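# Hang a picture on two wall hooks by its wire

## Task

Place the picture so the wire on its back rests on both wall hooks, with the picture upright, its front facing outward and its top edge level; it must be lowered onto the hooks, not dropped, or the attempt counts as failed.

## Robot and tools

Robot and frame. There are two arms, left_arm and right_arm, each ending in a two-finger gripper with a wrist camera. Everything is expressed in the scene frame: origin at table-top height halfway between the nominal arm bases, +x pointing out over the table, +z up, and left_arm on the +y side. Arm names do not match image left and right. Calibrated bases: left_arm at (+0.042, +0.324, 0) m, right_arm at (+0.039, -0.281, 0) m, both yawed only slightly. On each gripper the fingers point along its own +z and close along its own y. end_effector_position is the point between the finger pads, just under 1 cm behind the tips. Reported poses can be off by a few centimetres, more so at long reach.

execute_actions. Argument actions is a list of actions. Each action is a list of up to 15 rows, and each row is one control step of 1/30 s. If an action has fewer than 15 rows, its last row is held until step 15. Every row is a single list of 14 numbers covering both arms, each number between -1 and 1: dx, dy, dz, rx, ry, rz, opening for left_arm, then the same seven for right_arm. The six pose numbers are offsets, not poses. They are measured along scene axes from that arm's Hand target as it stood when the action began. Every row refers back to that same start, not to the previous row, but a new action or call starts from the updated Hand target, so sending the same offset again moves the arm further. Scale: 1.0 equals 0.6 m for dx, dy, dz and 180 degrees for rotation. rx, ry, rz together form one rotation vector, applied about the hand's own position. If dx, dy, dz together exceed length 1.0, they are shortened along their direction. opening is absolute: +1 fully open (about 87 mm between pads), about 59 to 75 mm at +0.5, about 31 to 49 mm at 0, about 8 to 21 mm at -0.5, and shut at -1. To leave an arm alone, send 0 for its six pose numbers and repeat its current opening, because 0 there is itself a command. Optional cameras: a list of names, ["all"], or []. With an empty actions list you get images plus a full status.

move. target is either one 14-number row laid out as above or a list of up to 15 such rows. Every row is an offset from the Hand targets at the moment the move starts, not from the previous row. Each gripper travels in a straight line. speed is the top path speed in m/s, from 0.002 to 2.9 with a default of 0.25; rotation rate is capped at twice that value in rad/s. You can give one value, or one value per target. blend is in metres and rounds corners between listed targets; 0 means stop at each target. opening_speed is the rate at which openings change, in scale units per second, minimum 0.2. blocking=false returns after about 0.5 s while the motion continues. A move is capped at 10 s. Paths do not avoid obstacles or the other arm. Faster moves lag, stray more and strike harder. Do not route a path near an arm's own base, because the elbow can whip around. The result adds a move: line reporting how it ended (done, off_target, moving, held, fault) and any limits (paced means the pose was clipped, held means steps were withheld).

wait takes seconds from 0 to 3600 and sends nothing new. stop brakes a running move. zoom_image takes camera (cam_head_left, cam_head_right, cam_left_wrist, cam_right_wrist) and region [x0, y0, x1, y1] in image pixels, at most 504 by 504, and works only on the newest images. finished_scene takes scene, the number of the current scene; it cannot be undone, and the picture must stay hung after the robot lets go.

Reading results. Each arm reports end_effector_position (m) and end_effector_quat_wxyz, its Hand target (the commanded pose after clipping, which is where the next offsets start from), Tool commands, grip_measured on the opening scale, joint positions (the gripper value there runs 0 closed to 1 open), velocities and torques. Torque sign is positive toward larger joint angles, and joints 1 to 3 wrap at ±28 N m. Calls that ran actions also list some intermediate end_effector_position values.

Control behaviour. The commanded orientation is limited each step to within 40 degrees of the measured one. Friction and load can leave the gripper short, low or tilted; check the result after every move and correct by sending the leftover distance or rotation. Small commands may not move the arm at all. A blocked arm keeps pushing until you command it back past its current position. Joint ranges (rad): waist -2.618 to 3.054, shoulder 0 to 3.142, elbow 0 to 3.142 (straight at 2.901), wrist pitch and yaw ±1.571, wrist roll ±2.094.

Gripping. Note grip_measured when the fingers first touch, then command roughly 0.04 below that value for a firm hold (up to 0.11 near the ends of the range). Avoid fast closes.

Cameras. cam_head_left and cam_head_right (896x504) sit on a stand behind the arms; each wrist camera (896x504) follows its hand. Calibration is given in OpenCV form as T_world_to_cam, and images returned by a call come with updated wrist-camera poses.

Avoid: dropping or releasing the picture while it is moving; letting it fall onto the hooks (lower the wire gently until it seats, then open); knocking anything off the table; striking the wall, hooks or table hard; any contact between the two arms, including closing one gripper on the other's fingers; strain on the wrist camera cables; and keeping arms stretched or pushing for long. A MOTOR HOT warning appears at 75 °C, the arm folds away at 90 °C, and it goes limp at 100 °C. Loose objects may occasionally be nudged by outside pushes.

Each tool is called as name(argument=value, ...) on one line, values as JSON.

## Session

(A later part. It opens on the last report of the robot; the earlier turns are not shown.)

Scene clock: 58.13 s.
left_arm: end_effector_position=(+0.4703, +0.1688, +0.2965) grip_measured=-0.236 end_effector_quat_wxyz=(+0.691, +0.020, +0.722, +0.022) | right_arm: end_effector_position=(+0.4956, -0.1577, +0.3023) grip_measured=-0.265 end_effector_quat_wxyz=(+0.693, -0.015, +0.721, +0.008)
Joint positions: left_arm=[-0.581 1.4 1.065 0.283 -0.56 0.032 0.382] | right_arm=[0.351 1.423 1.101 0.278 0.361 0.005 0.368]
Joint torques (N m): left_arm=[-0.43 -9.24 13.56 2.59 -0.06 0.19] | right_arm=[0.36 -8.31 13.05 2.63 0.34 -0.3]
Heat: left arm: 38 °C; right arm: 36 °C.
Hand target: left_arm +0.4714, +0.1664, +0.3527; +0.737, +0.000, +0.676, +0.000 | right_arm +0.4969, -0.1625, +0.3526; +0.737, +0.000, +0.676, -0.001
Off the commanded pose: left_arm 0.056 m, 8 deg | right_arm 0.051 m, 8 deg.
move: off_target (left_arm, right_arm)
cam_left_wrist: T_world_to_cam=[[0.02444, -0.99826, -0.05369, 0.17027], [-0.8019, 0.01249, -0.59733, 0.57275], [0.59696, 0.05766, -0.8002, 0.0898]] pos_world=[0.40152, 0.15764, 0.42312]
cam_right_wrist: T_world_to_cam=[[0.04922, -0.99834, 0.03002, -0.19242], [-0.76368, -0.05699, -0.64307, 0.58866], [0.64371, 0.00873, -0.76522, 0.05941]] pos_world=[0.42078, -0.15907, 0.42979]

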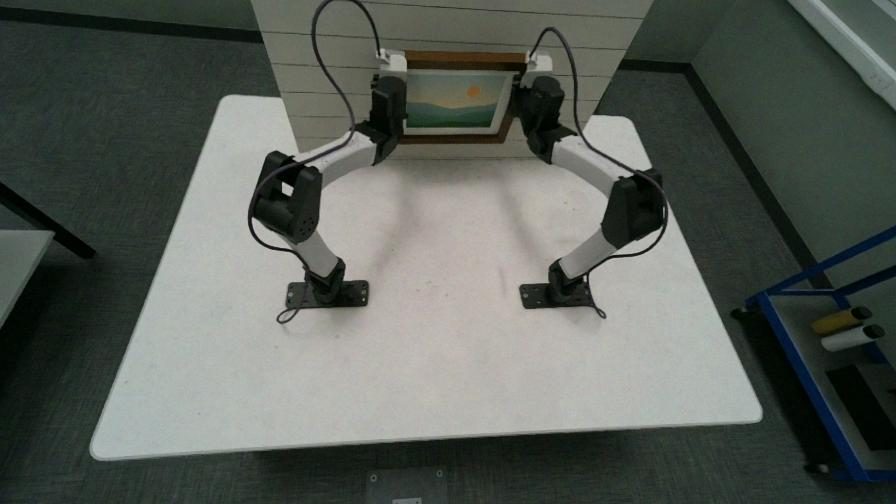

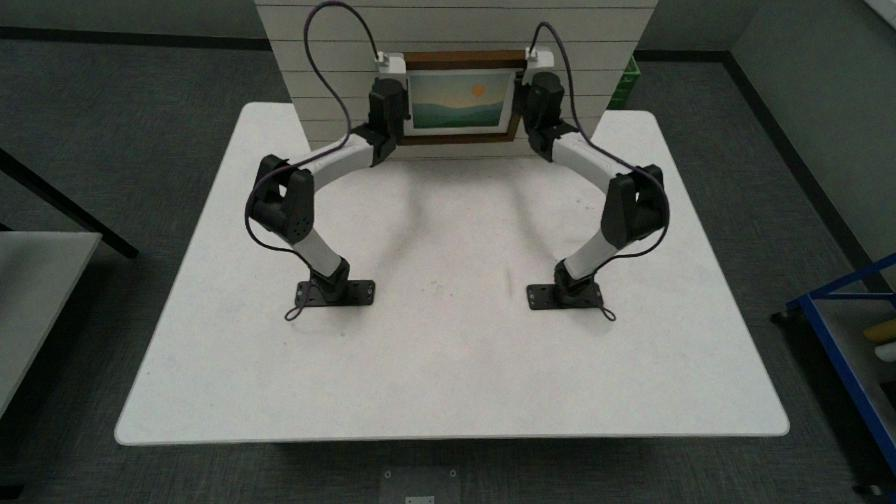

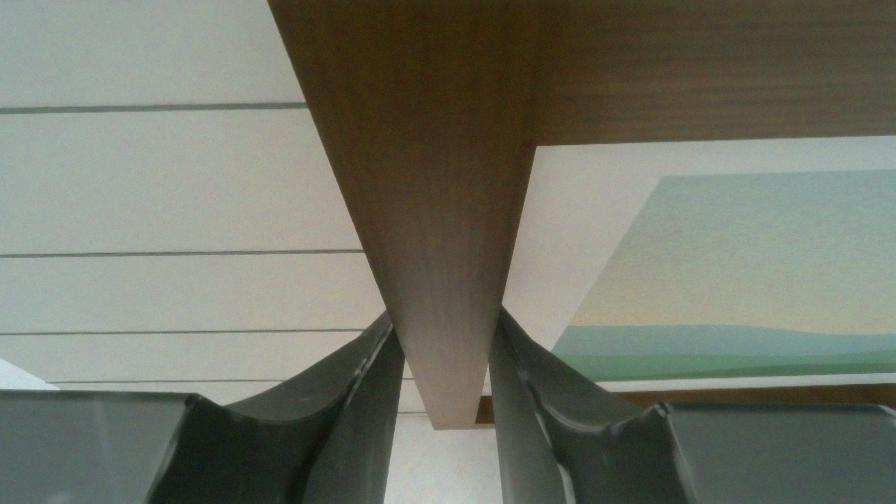

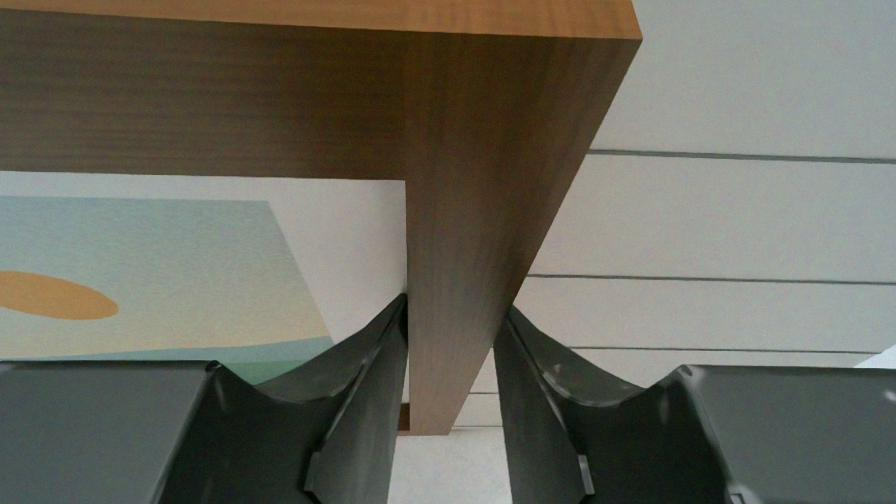

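zoom_image(camera="cam_head_left", region=[380, 30, 550, 160])

zoom_image(camera="cam_head_right", region=[380, 30, 550, 160])

Scaled by 2.965.

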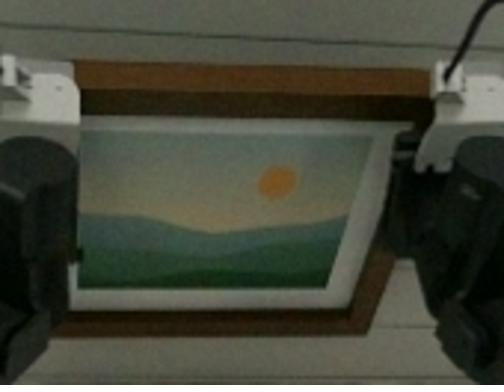

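Scaled by 2.965.

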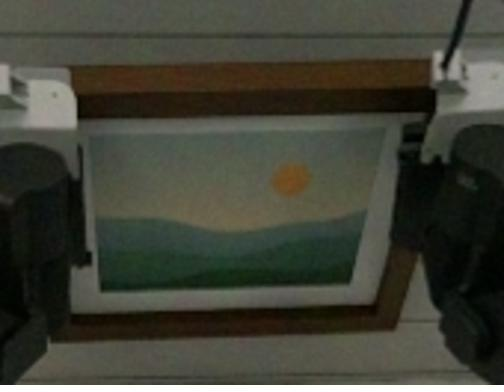

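move(target=[0.0,0.0,0.168,0,0,0,-0.5,0.0,0.0,0.158,0,0,0,-0.5], speed=0.12, cameras=["all"])

Scene clock: 66.00 s.
left_arm: end_effector_position=(+0.4699, +0.1707, +0.4123) grip_measured=-0.238 end_effector_quat_wxyz=(+0.701, +0.018, +0.713, +0.024) | right_arm: end_effector_position=(+0.4935, -0.1554, +0.4170) grip_measured=-0.270 end_effector_quat_wxyz=(+0.708, -0.014, +0.706, +0.013)
Joint positions: left_arm=[-0.581 1.441 1.536 -0.114 -0.565 0.05 0.381] | right_arm=[0.359 1.459 1.55 -0.087 0.364 -0.002 0.365]
Joint torques (N m): left_arm=[-0.42 -6.12 13.16 2.61 0.01 0.01] | right_arm=[-0.34 -5.55 12.07 2.53 0.3 -0.26]
Heat: left arm: 38 °C; right arm: 38 °C.
Hand target: left_arm +0.4713, +0.1665, +0.4536; +0.737, +0.000, +0.676, +0.000 | right_arm +0.4968, -0.1624, +0.4475; +0.737, +0.000, +0.676, +0.000
Off the commanded pose: left_arm 0.041 m, 7 deg | right_arm 0.031 m, 5 deg.
move: off_target (left_arm, right_arm)
cam_left_wrist: T_world_to_cam=[[0.03076, -0.99811, -0.05311, 0.17513], [-0.78482, 0.00878, -0.61965, 0.64334], [0.61895, 0.06075, -0.78307, 0.16472]] pos_world=[0.39756, 0.15915, 0.53694]
cam_right_wrist: T_world_to_cam=[[0.05357, -0.99834, 0.02101, -0.19183], [-0.73467, -0.05365, -0.6763, 0.66106], [0.67631, 0.02079, -0.73633, 0.12223]] pos_world=[0.41326, -0.15859, 0.54111]

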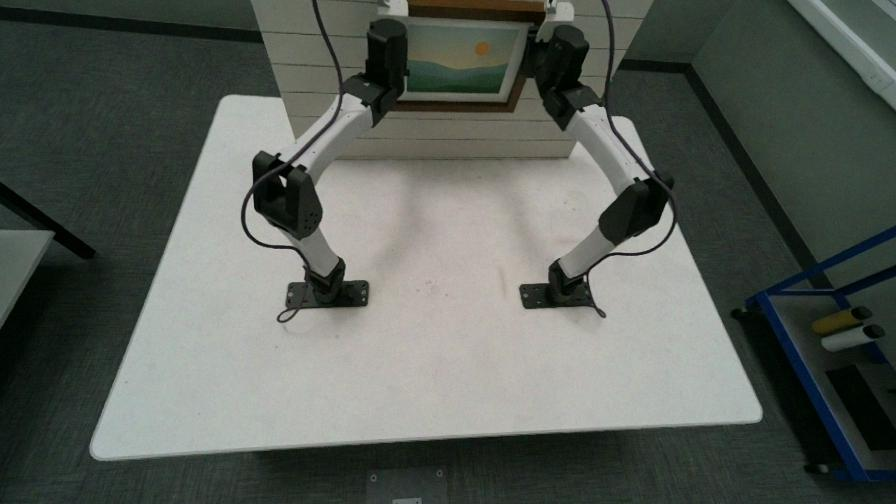

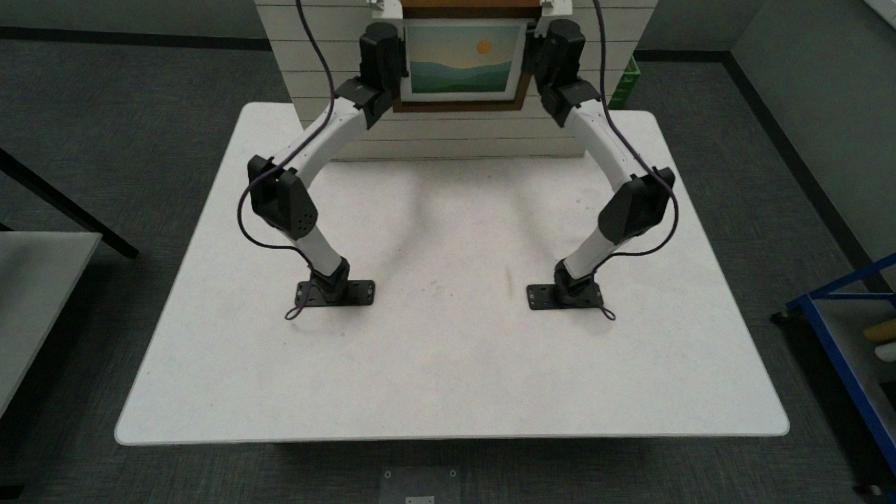

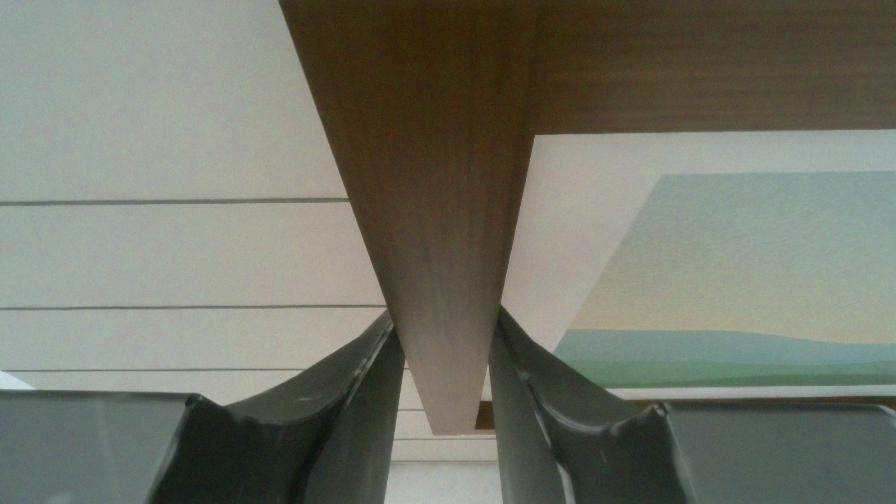

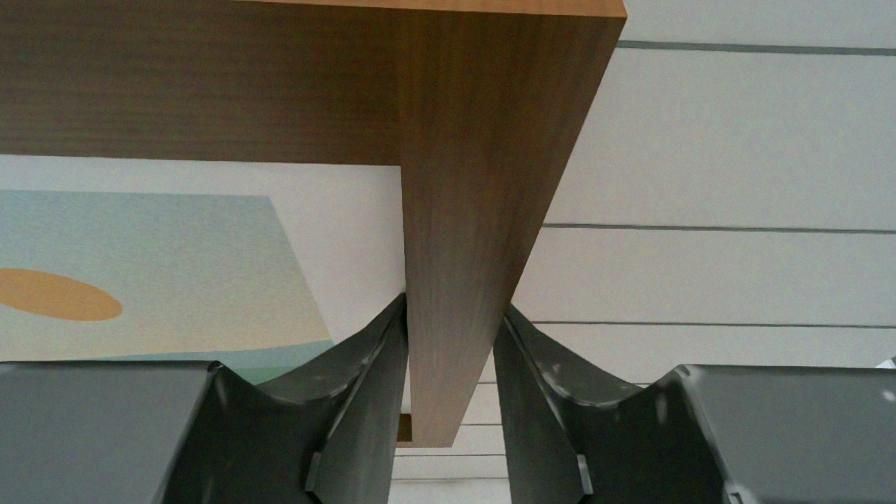

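zoom_image(camera="cam_head_right", region=[370, 0, 560, 140])

zoom_image(camera="cam_head_left", region=[370, 0, 560, 140])

Scaled by 2.653.

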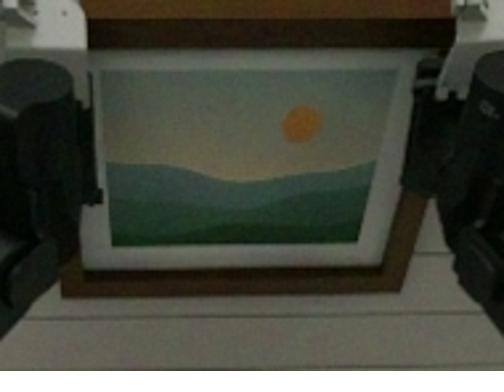

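Scaled by 2.653.

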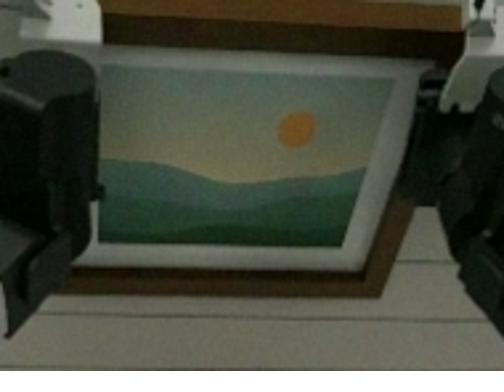

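move(target=[[0.0,-0.003,0.035,0,0.01,0,-0.5,0.0,-0.003,0.035,0,0.012,0,-0.5],[0.065,-0.003,0.035,0,0.01,0,-0.5,0.065,-0.003,0.035,0,0.012,0,-0.5]], speed=0.1, blend=0.01, cameras=["all"])

Scene clock: 71.43 s.
left_arm: end_effector_position=(+0.4978, +0.1719, +0.4411) grip_measured=-0.240 end_effector_quat_wxyz=(+0.689, +0.013, +0.724, +0.031) | right_arm: end_effector_position=(+0.5244, -0.1609, +0.4428) grip_measured=-0.264 end_effector_quat_wxyz=(+0.693, -0.005, +0.721, +0.002)
Joint positions: left_arm=[-0.538 1.6 1.847 -0.304 -0.539 0.033 0.38] | right_arm=[0.319 1.631 1.874 -0.284 0.352 0.01 0.368]
Joint torques (N m): left_arm=[0.96 -5.12 12.01 2.94 0.35 -0.01] | right_arm=[-1.39 -5.38 11.23 2.83 -0.05 -0.21]
Heat: left arm: 39 °C; right arm: 40 °C.
Hand target: left_arm +0.5103, +0.1648, +0.4746; +0.727, +0.000, +0.687, +0.000 | right_arm +0.5359, -0.1643, +0.4684; +0.724, +0.000, +0.690, -0.001
Off the commanded pose: left_arm 0.036 m, 7 deg | right_arm 0.028 m, 5 deg.
move: off_target (left_arm, right_arm)
cam_left_wrist: T_world_to_cam=[[0.04629, -0.99736, -0.05595, 0.17042], [-0.80472, -0.00405, -0.59364, 0.68361], [0.59185, 0.07251, -0.80278, 0.19004]] pos_world=[0.42975, 0.15896, 0.56791]
cam_right_wrist: T_world_to_cam=[[0.02689, -0.99936, 0.02366, -0.1869], [-0.76375, -0.03581, -0.64451, 0.70493], [0.64495, -0.00074, -0.76423, 0.14581]] pos_world=[0.44938, -0.16143, 0.57019]

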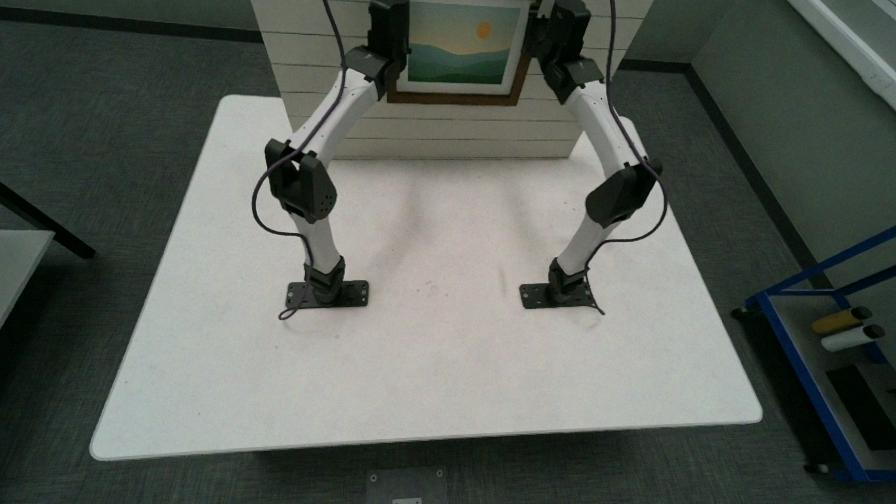

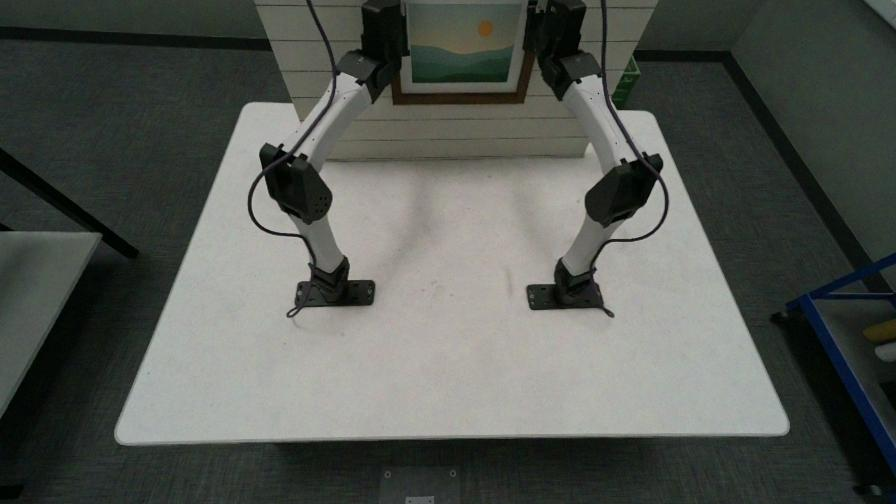

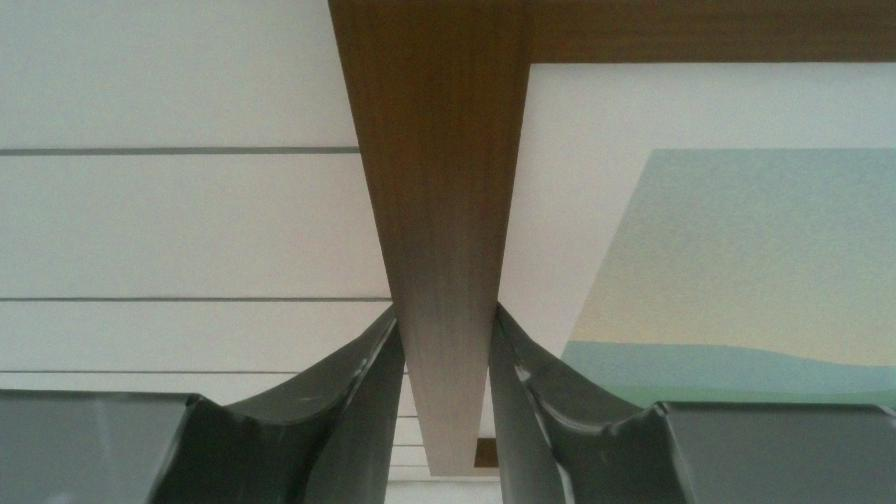

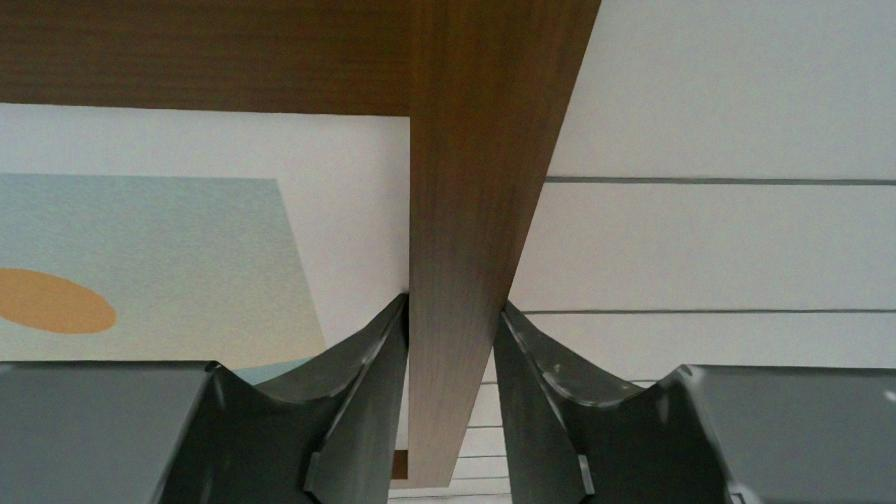

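move(target=[-0.005,0,-0.0667,0,0,0,-0.5,-0.005,0,-0.0667,0,0,0,-0.5], speed=0.08, cameras=["cam_left_wrist","cam_right_wrist"])

Scene clock: 79.77 s.
left_arm: end_effector_position=(+0.4990, +0.1714, +0.4193) grip_measured=-0.240 end_effector_quat_wxyz=(+0.699, +0.009, +0.715, +0.027) | right_arm: end_effector_position=(+0.5248, -0.1610, +0.4200) grip_measured=-0.266 end_effector_quat_wxyz=(+0.705, -0.003, +0.710, +0.004)
Joint positions: left_arm=[-0.538 1.55 1.671 -0.147 -0.539 0.039 0.38] | right_arm=[0.319 1.575 1.682 -0.115 0.352 0.004 0.367]
Joint torques (N m): left_arm=[0.64 -6.3 7.54 2.94 0.31 -0.09] | right_arm=[-1.18 -6.17 6.8 2.82 -0.04 -0.13]
Heat: left arm: 40 °C; right arm: 40 °C.
Hand target: left_arm +0.5074, +0.1647, +0.4345; +0.726, +0.000, +0.687, +0.000 | right_arm +0.5329, -0.1643, +0.4284; +0.724, +0.000, +0.690, +0.000
Off the commanded pose: left_arm 0.019 m, 6 deg | right_arm 0.012 m, 3 deg.
move: off_target (left_arm, right_arm)
cam_left_wrist: T_world_to_cam=[[0.04745, -0.99786, -0.04503, 0.16363], [-0.78833, -0.00973, -0.61517, 0.67349], [0.61342, 0.06469, -0.78711, 0.15584]] pos_world=[0.42758, 0.15975, 0.54435]
cam_right_wrist: T_world_to_cam=[[0.02631, -0.99947, 0.01908, -0.18428], [-0.74309, -0.03232, -0.66841, 0.69025], [0.66868, 0.00341, -0.74355, 0.10752]] pos_world=[0.44587, -0.16224, 0.54483]

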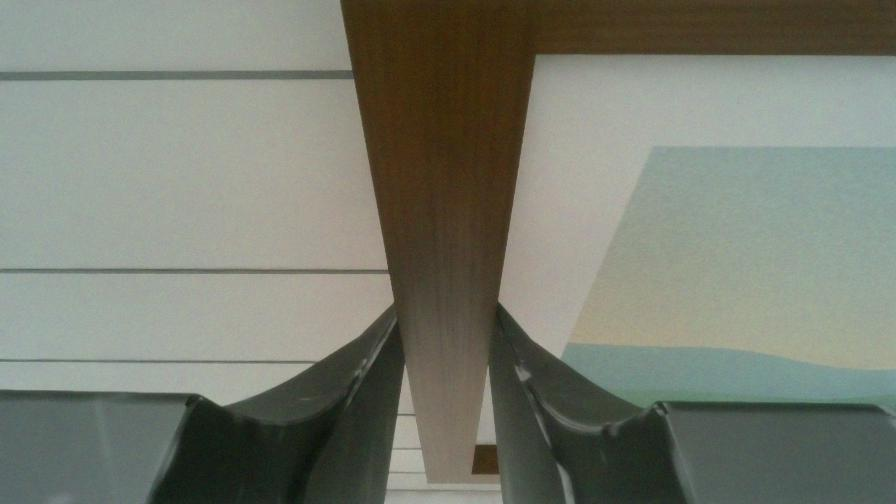

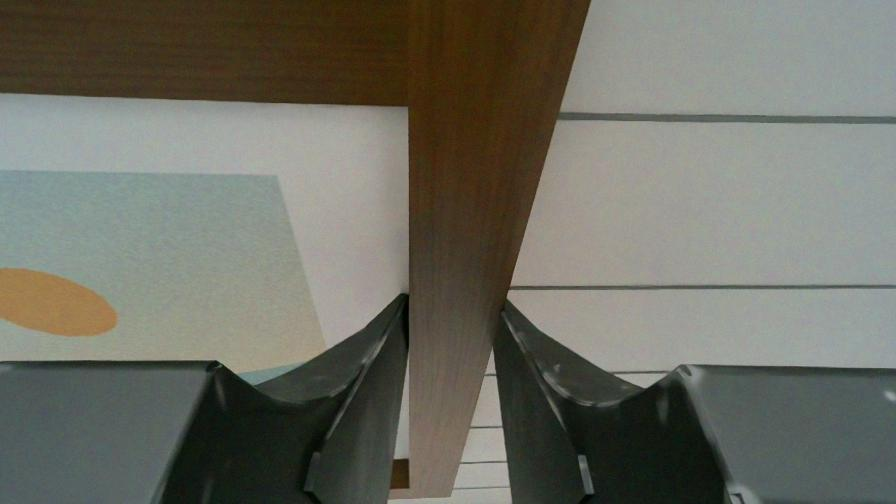

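move(target=[0,0,-0.0667,0,0,0,-0.5,0,0,-0.0667,0,0,0,-0.5], speed=0.08, cameras=["cam_head_right","cam_left_wrist","cam_right_wrist"])

Scene clock: 81.53 s.
left_arm: end_effector_position=(+0.5000, +0.1709, +0.3842) grip_measured=-0.240 end_effector_quat_wxyz=(+0.705, +0.008, +0.709, +0.025) | right_arm: end_effector_position=(+0.5247, -0.1612, +0.3857) grip_measured=-0.268 end_effector_quat_wxyz=(+0.710, -0.003, +0.704, +0.005)
Joint positions: left_arm=[-0.538 1.509 1.469 0.033 -0.538 0.043 0.38] | right_arm=[0.319 1.532 1.481 0.06 0.352 -0.001 0.366]
Joint torques (N m): left_arm=[0.7 -5.87 7.75 2.73 0.32 -0.13] | right_arm=[-1.22 -5.56 7.1 2.7 -0.05 -0.1]
Heat: left arm: 40 °C; right arm: 40 °C.
Hand target: left_arm +0.5074, +0.1647, +0.3945; +0.727, +0.000, +0.687, +0.000 | right_arm +0.5328, -0.1643, +0.3885; +0.724, +0.000, +0.690, +0.000
Off the commanded pose: left_arm 0.014 m, 5 deg | right_arm 0.009 m, 2 deg.
move: off_target (left_arm)
cam_left_wrist: T_world_to_cam=[[0.04695, -0.99813, -0.03906, 0.15948], [-0.77812, -0.01202, -0.628, 0.65292], [0.62636, 0.05988, -0.77723, 0.11825]] pos_world=[0.4265, 0.15994, 0.50817]
cam_right_wrist: T_world_to_cam=[[0.02608, -0.9995, 0.01787, -0.18323], [-0.73203, -0.03127, -0.68055, 0.66637], [0.68077, 0.00466, -0.73248, 0.07171]] pos_world=[0.44377, -0.16264, 0.5093]

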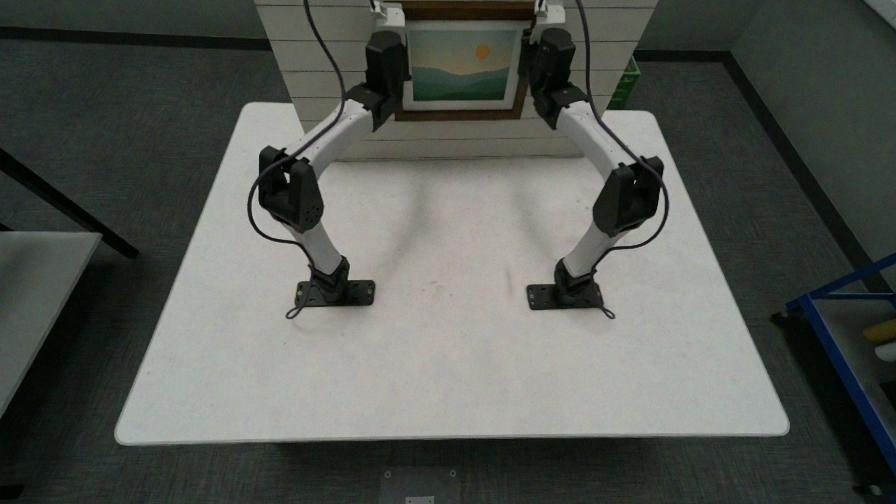

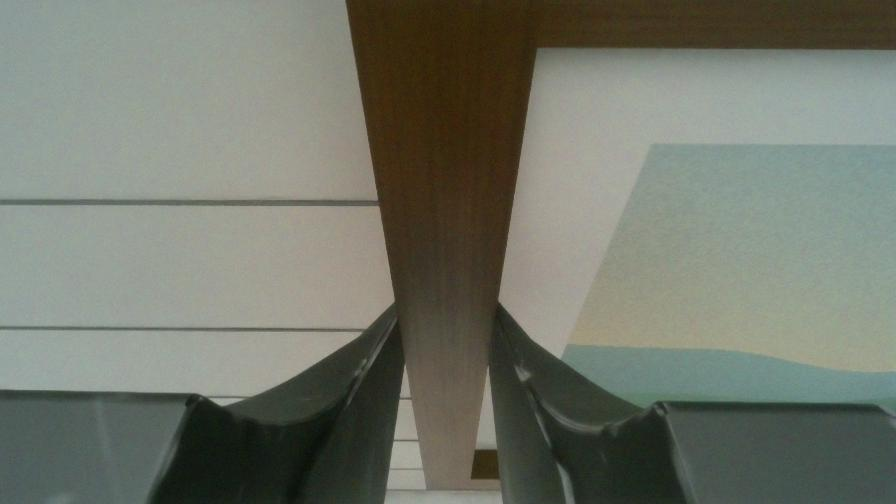

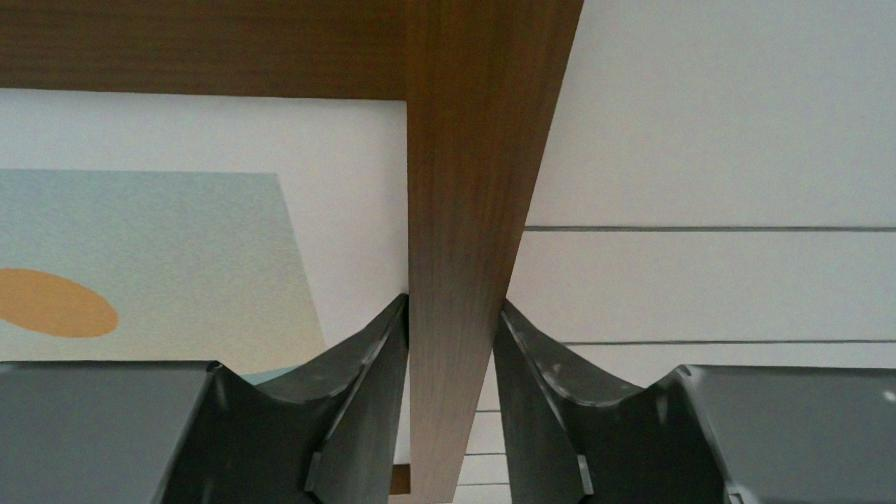

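move(target=[0,0,-0.05,0,0,0,-0.5,0,0,-0.05,0,0,0,-0.5], speed=0.06)

move(target=[0,0,-0.0333,0,0,0,-0.5,0,0,-0.0333,0,0,0,-0.5], speed=0.06, cameras=["cam_head_right","cam_left_wrist","cam_right_wrist"])

Scene clock: 86.37 s.
left_arm: end_effector_position=(+0.5007, +0.1702, +0.3583) grip_measured=-0.240 end_effector_quat_wxyz=(+0.710, +0.005, +0.704, +0.022) | right_arm: end_effector_position=(+0.5247, -0.1614, +0.3612) grip_measured=-0.271 end_effector_quat_wxyz=(+0.716, -0.003, +0.698, +0.005)
Joint positions: left_arm=[-0.538 1.493 1.337 0.165 -0.537 0.042 0.38] | right_arm=[0.319 1.514 1.35 0.192 0.351 -0.006 0.365]
Joint torques (N m): left_arm=[0.68 -5.59 7.9 2.63 0.31 -0.13] | right_arm=[-1.22 -5.01 7.17 2.58 -0.05 -0.04]
Heat: left arm: 41 °C; right arm: 39 °C.
Hand target: left_arm +0.5073, +0.1647, +0.3646; +0.727, +0.000, +0.687, +0.000 | right_arm +0.5328, -0.1643, +0.3583; +0.724, +0.000, +0.690, +0.000
Off the commanded pose: left_arm 0.011 m, 4 deg | right_arm 0.009 m, 1 deg.
move: off_target (left_arm)

Scene clock: 87.37 s.
left_arm: end_effector_position=(+0.5012, +0.1700, +0.3429) grip_measured=-0.240 end_effector_quat_wxyz=(+0.715, +0.003, +0.699, +0.020) | right_arm: end_effector_position=(+0.5247, -0.1616, +0.3472) grip_measured=-0.273 end_effector_quat_wxyz=(+0.723, -0.002, +0.691, +0.006)
Joint positions: left_arm=[-0.538 1.49 1.258 0.258 -0.536 0.045 0.38] | right_arm=[0.319 1.509 1.271 0.285 0.351 -0.011 0.364]
Joint torques (N m): left_arm=[0.7 -5.29 7.87 2.52 0.31 -0.16] | right_arm=[-1.24 -4.6 7.15 2.44 -0.06 0]
Heat: left arm: 41 °C; right arm: 39 °C.
Hand target: left_arm +0.5074, +0.1647, +0.3445; +0.727, +0.000, +0.687, +0.000 | right_arm +0.5329, -0.1643, +0.3385; +0.724, +0.000, +0.690, +0.000
Off the commanded pose: left_arm 0.008 m, 3 deg | right_arm 0.012 m, 1 deg.
move: off_target (left_arm, right_arm)
cam_left_wrist: T_world_to_cam=[[0.04596, -0.99864, -0.0246, 0.15254], [-0.76008, -0.01898, -0.64955, 0.62741], [0.6482, 0.04855, -0.75992, 0.07042]] pos_world=[0.42422, 0.16083, 0.46481]
cam_right_wrist: T_world_to_cam=[[0.02558, -0.99955, 0.01565, -0.18192], [-0.70794, -0.02916, -0.70567, 0.63648], [0.70581, 0.00697, -0.70837, 0.02251]] pos_world=[0.43936, -0.16344, 0.46794]

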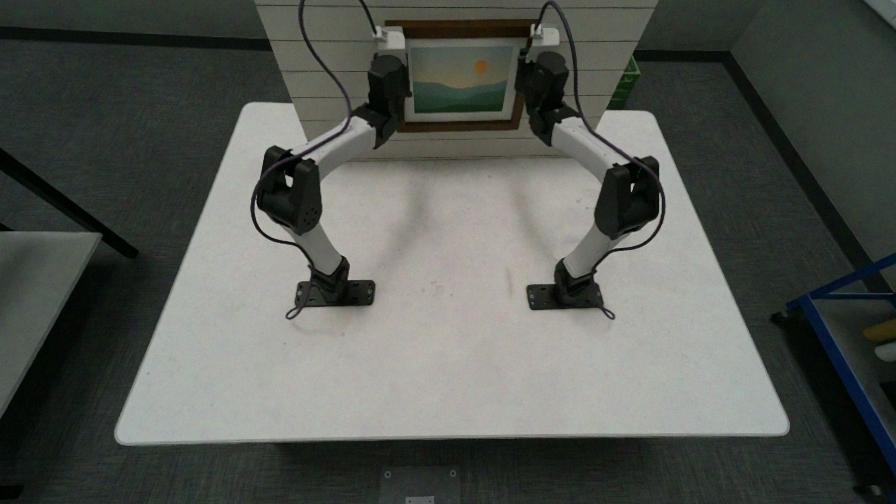

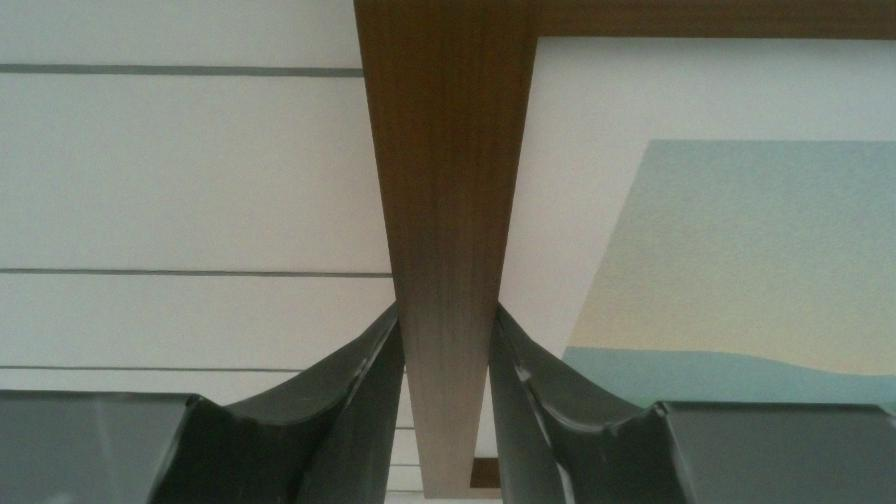

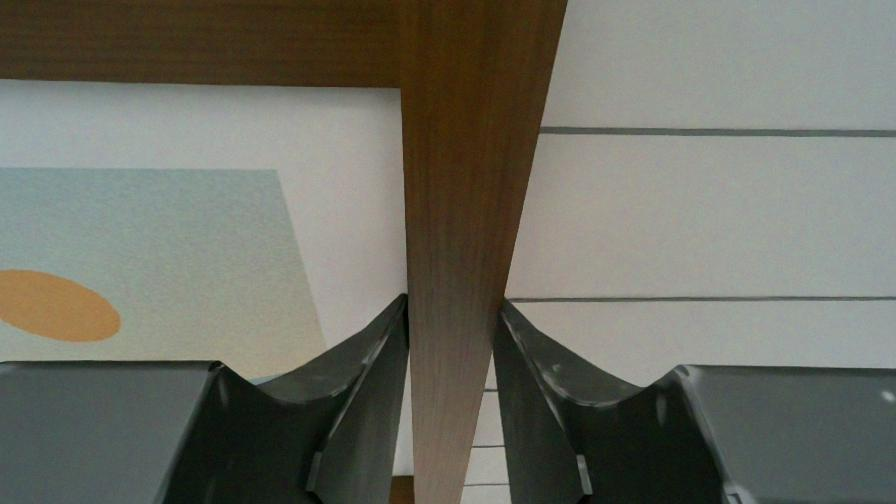

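move(target=[0,0,-0.0333,0,0,0,-0.5,0,0,-0.0333,0,0,0,-0.5], speed=0.06)

move(target=[0,0,-0.0333,0,0,0,-0.5,0,0,-0.0333,0,0,0,-0.5], speed=0.06, cameras=["cam_head_right","cam_left_wrist","cam_right_wrist"])

Scene clock: 90.57 s.
left_arm: end_effector_position=(+0.5015, +0.1680, +0.3075) grip_measured=-0.239 end_effector_quat_wxyz=(+0.702, +0.006, +0.712, +0.018) | right_arm: end_effector_position=(+0.5243, -0.1613, +0.3186) grip_measured=-0.275 end_effector_quat_wxyz=(+0.714, -0.004, +0.700, +0.005)
Joint positions: left_arm=[-0.538 1.502 1.165 0.322 -0.53 0.027 0.38] | right_arm=[0.319 1.514 1.187 0.349 0.35 -0.007 0.362]
Joint torques (N m): left_arm=[0.68 -6.42 9.29 2.72 0.22 0.02] | right_arm=[-1.24 -4.62 8.18 2.59 -0.04 -0.04]
Heat: left arm: 41 °C; right arm: 39 °C.
Hand target: left_arm +0.5074, +0.1647, +0.3246; +0.727, +0.000, +0.687, +0.000 | right_arm +0.5329, -0.1643, +0.3183; +0.724, +0.000, +0.690, -0.001
Off the commanded pose: left_arm 0.018 m, 5 deg | right_arm 0.009 m, 2 deg.
move: off_target (left_arm)

Scene clock: 91.57 s.
left_arm: end_effector_position=(+0.5017, +0.1682, +0.3043) grip_measured=-0.239 end_effector_quat_wxyz=(+0.717, +0.001, +0.696, +0.013) | right_arm: end_effector_position=(+0.5240, -0.1618, +0.3140) grip_measured=-0.277 end_effector_quat_wxyz=(+0.729, -0.002, +0.684, +0.007)
Joint positions: left_arm=[-0.538 1.502 1.107 0.429 -0.529 0.036 0.38] | right_arm=[0.319 1.515 1.125 0.458 0.35 -0.016 0.362]
Joint torques (N m): left_arm=[0.7 -5.03 8.18 2.46 0.24 -0.07] | right_arm=[-1.21 -3.73 7.3 2.29 -0.05 0.05]
Heat: left arm: 41 °C; right arm: 39 °C.
Hand target: left_arm +0.5074, +0.1647, +0.3047; +0.727, +0.000, +0.687, +0.000 | right_arm +0.5329, -0.1643, +0.2985; +0.724, +0.000, +0.690, +0.000
Off the commanded pose: left_arm 0.007 m, 2 deg | right_arm 0.018 m, 1 deg.
move: off_target (right_arm)
cam_left_wrist: T_world_to_cam=[[0.03943, -0.99917, -0.0106, 0.14888], [-0.75507, -0.02284, -0.65525, 0.60258], [0.65446, 0.03384, -0.75534, 0.03881]] pos_world=[0.42372, 0.16121, 0.42573]
cam_right_wrist: T_world_to_cam=[[0.02656, -0.99955, 0.01419, -0.1817], [-0.69414, -0.02866, -0.71927, 0.60964], [0.71935, 0.00925, -0.69459, -0.01162]] pos_world=[0.43636, -0.16404, 0.433]

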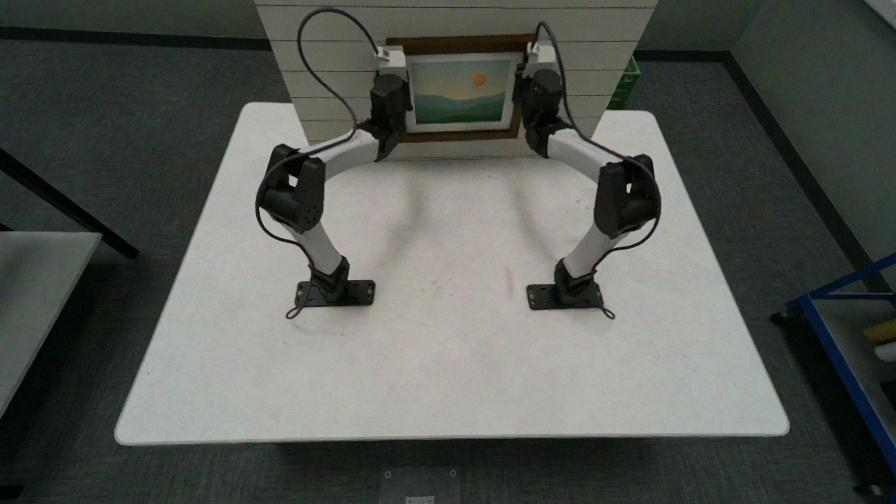

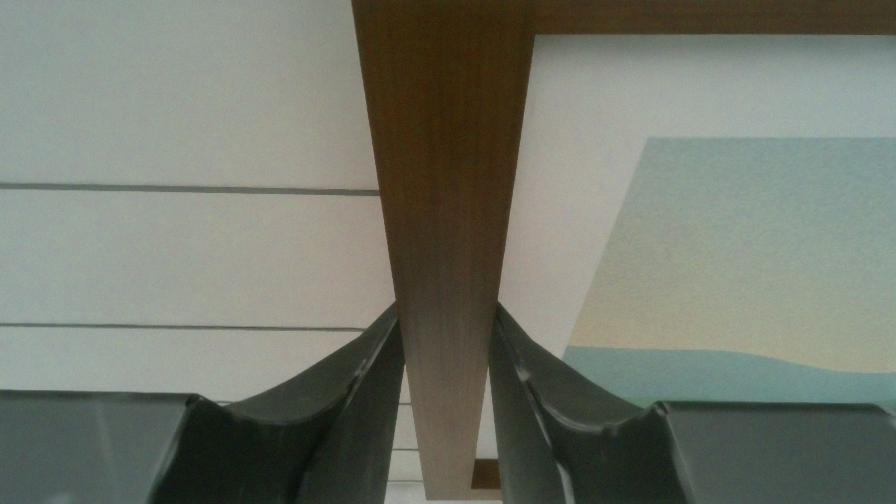

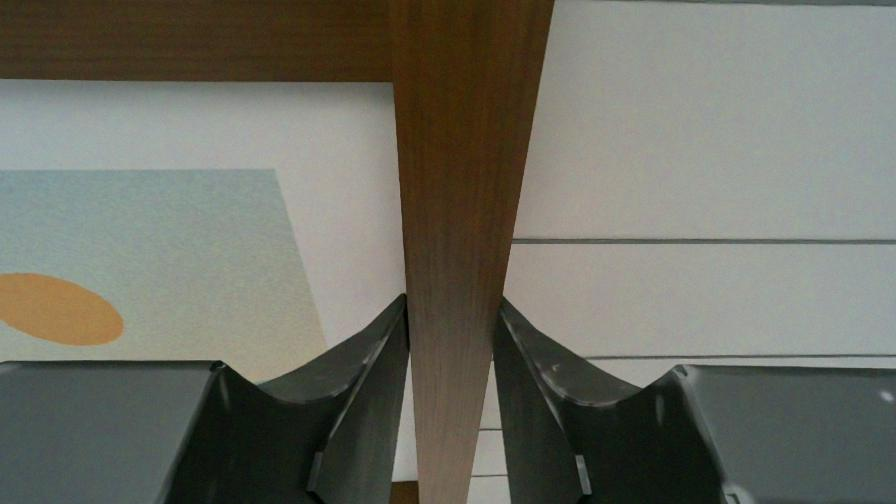

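zoom_image(camera="cam_head_right", region=[370, 10, 560, 150])

Scaled by 2.653.

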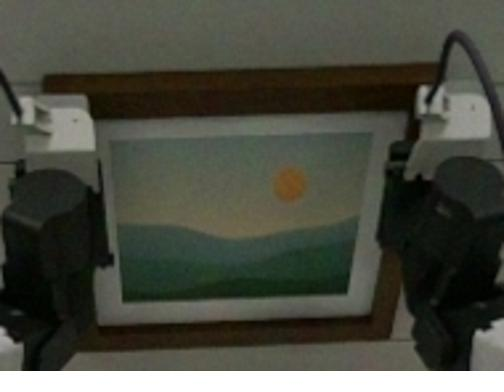

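move(target=[0,0,-0.0233,0,0,0,-0.5,0,0,-0.005,0,0,0,-0.5], speed=0.06)

Scene clock: 94.33 s.
left_arm: end_effector_position=(+0.5018, +0.1684, +0.3034) grip_measured=-0.239 end_effector_quat_wxyz=(+0.730, -0.002, +0.683, +0.009) | right_arm: end_effector_position=(+0.5240, -0.1618, +0.3136) grip_measured=-0.277 end_effector_quat_wxyz=(+0.732, -0.001, +0.681, +0.008)
Joint positions: left_arm=[-0.538 1.505 1.067 0.515 -0.528 0.048 0.381] | right_arm=[0.319 1.516 1.115 0.477 0.35 -0.017 0.361]
Joint torques (N m): left_arm=[0.7 -4.27 7.42 2.16 0.23 -0.18] | right_arm=[-1.21 -3.59 7.23 2.22 -0.05 0.06]
Heat: left arm: 41 °C; right arm: 39 °C.
Hand target: left_arm +0.5074, +0.1647, +0.2906; +0.727, +0.000, +0.687, +0.000 | right_arm +0.5329, -0.1643, +0.2954; +0.724, +0.000, +0.690, +0.000
Off the commanded pose: left_arm 0.014 m, 1 deg | right_arm 0.020 m, 2 deg.
move: off_target (left_arm, right_arm)

move(target=[0,0,-0.0133,0,0,0,-0.5,0,0,-0.025,0,0,0,-0.5], speed=0.06, cameras=["cam_head_right", "cam_right_wrist","cam_left_wrist"])

Scene clock: 96.80 s.
left_arm: end_effector_position=(+0.5018, +0.1684, +0.3029) grip_measured=-0.237 end_effector_quat_wxyz=(+0.738, -0.004, +0.675, +0.007) | right_arm: end_effector_position=(+0.5237, -0.1619, +0.3123) grip_measured=-0.279 end_effector_quat_wxyz=(+0.746, +0.002, +0.666, +0.011)
Joint positions: left_arm=[-0.538 1.508 1.044 0.567 -0.526 0.055 0.381] | right_arm=[0.319 1.52 1.071 0.571 0.348 -0.023 0.36]
Joint torques (N m): left_arm=[0.69 -3.92 7.04 1.99 0.23 -0.25] | right_arm=[-1.17 -3.08 6.58 1.86 -0.04 0.12]
Heat: left arm: 41 °C; right arm: 38 °C.
Hand target: left_arm +0.5074, +0.1647, +0.2826; +0.727, +0.000, +0.687, +0.000 | right_arm +0.5329, -0.1643, +0.2805; +0.724, +0.000, +0.690, +0.000
Off the commanded pose: left_arm 0.021 m, 2 deg | right_arm 0.033 m, 4 deg.
move: off_target (left_arm, right_arm)
cam_left_wrist: T_world_to_cam=[[0.03756, -0.99928, 0.00621, 0.14492], [-0.71474, -0.03121, -0.69869, 0.59609], [0.69838, 0.02181, -0.7154, 0.00562]] pos_world=[0.41668, 0.16329, 0.4196]
cam_right_wrist: T_world_to_cam=[[0.02701, -0.99963, 0.00387, -0.17875], [-0.65691, -0.02067, -0.75368, 0.60082], [0.75348, 0.01781, -0.65723, -0.0408]] pos_world=[0.43025, -0.16554, 0.42671]
Images, in order (width x height): cam_head_right 896x504, cam_left_wrist 896x504, cam_right_wrist 896x504.

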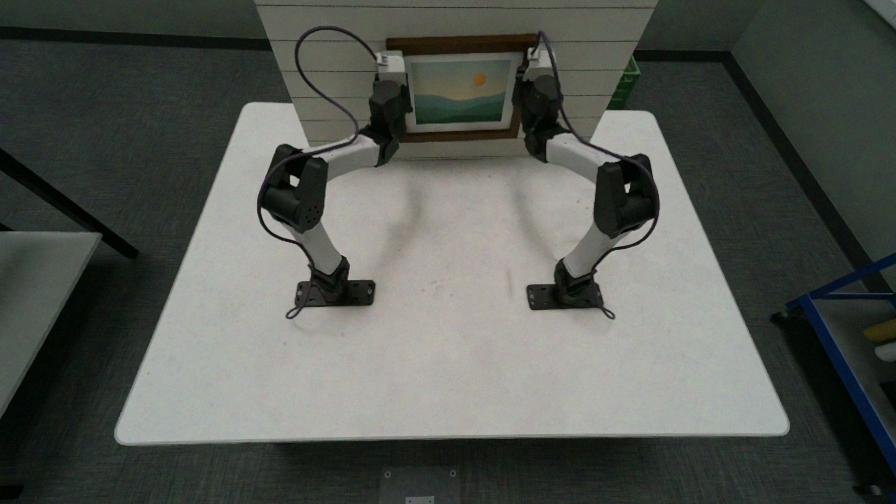

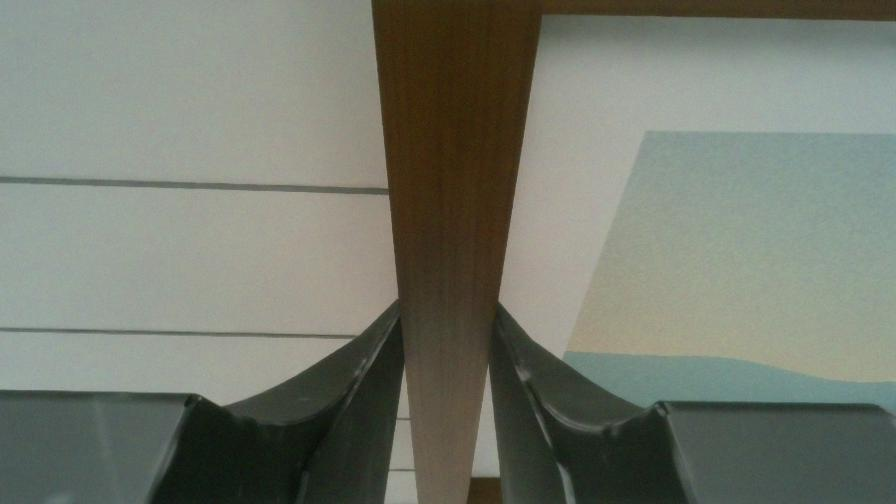

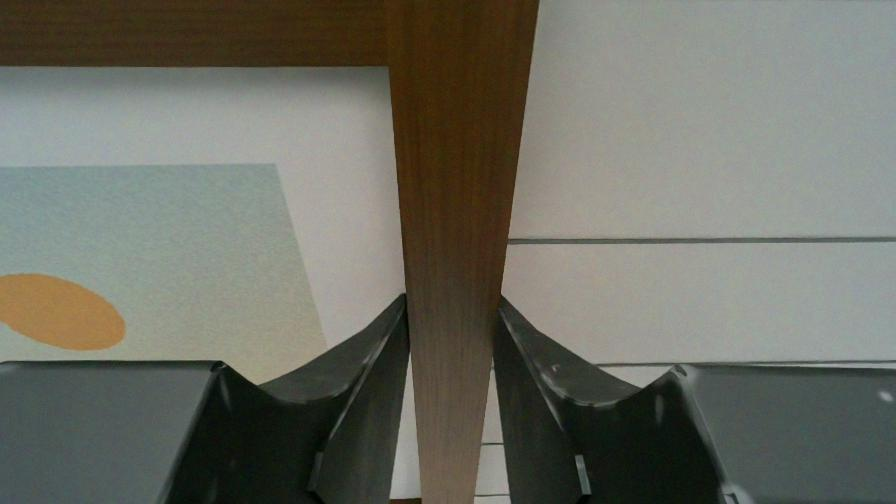

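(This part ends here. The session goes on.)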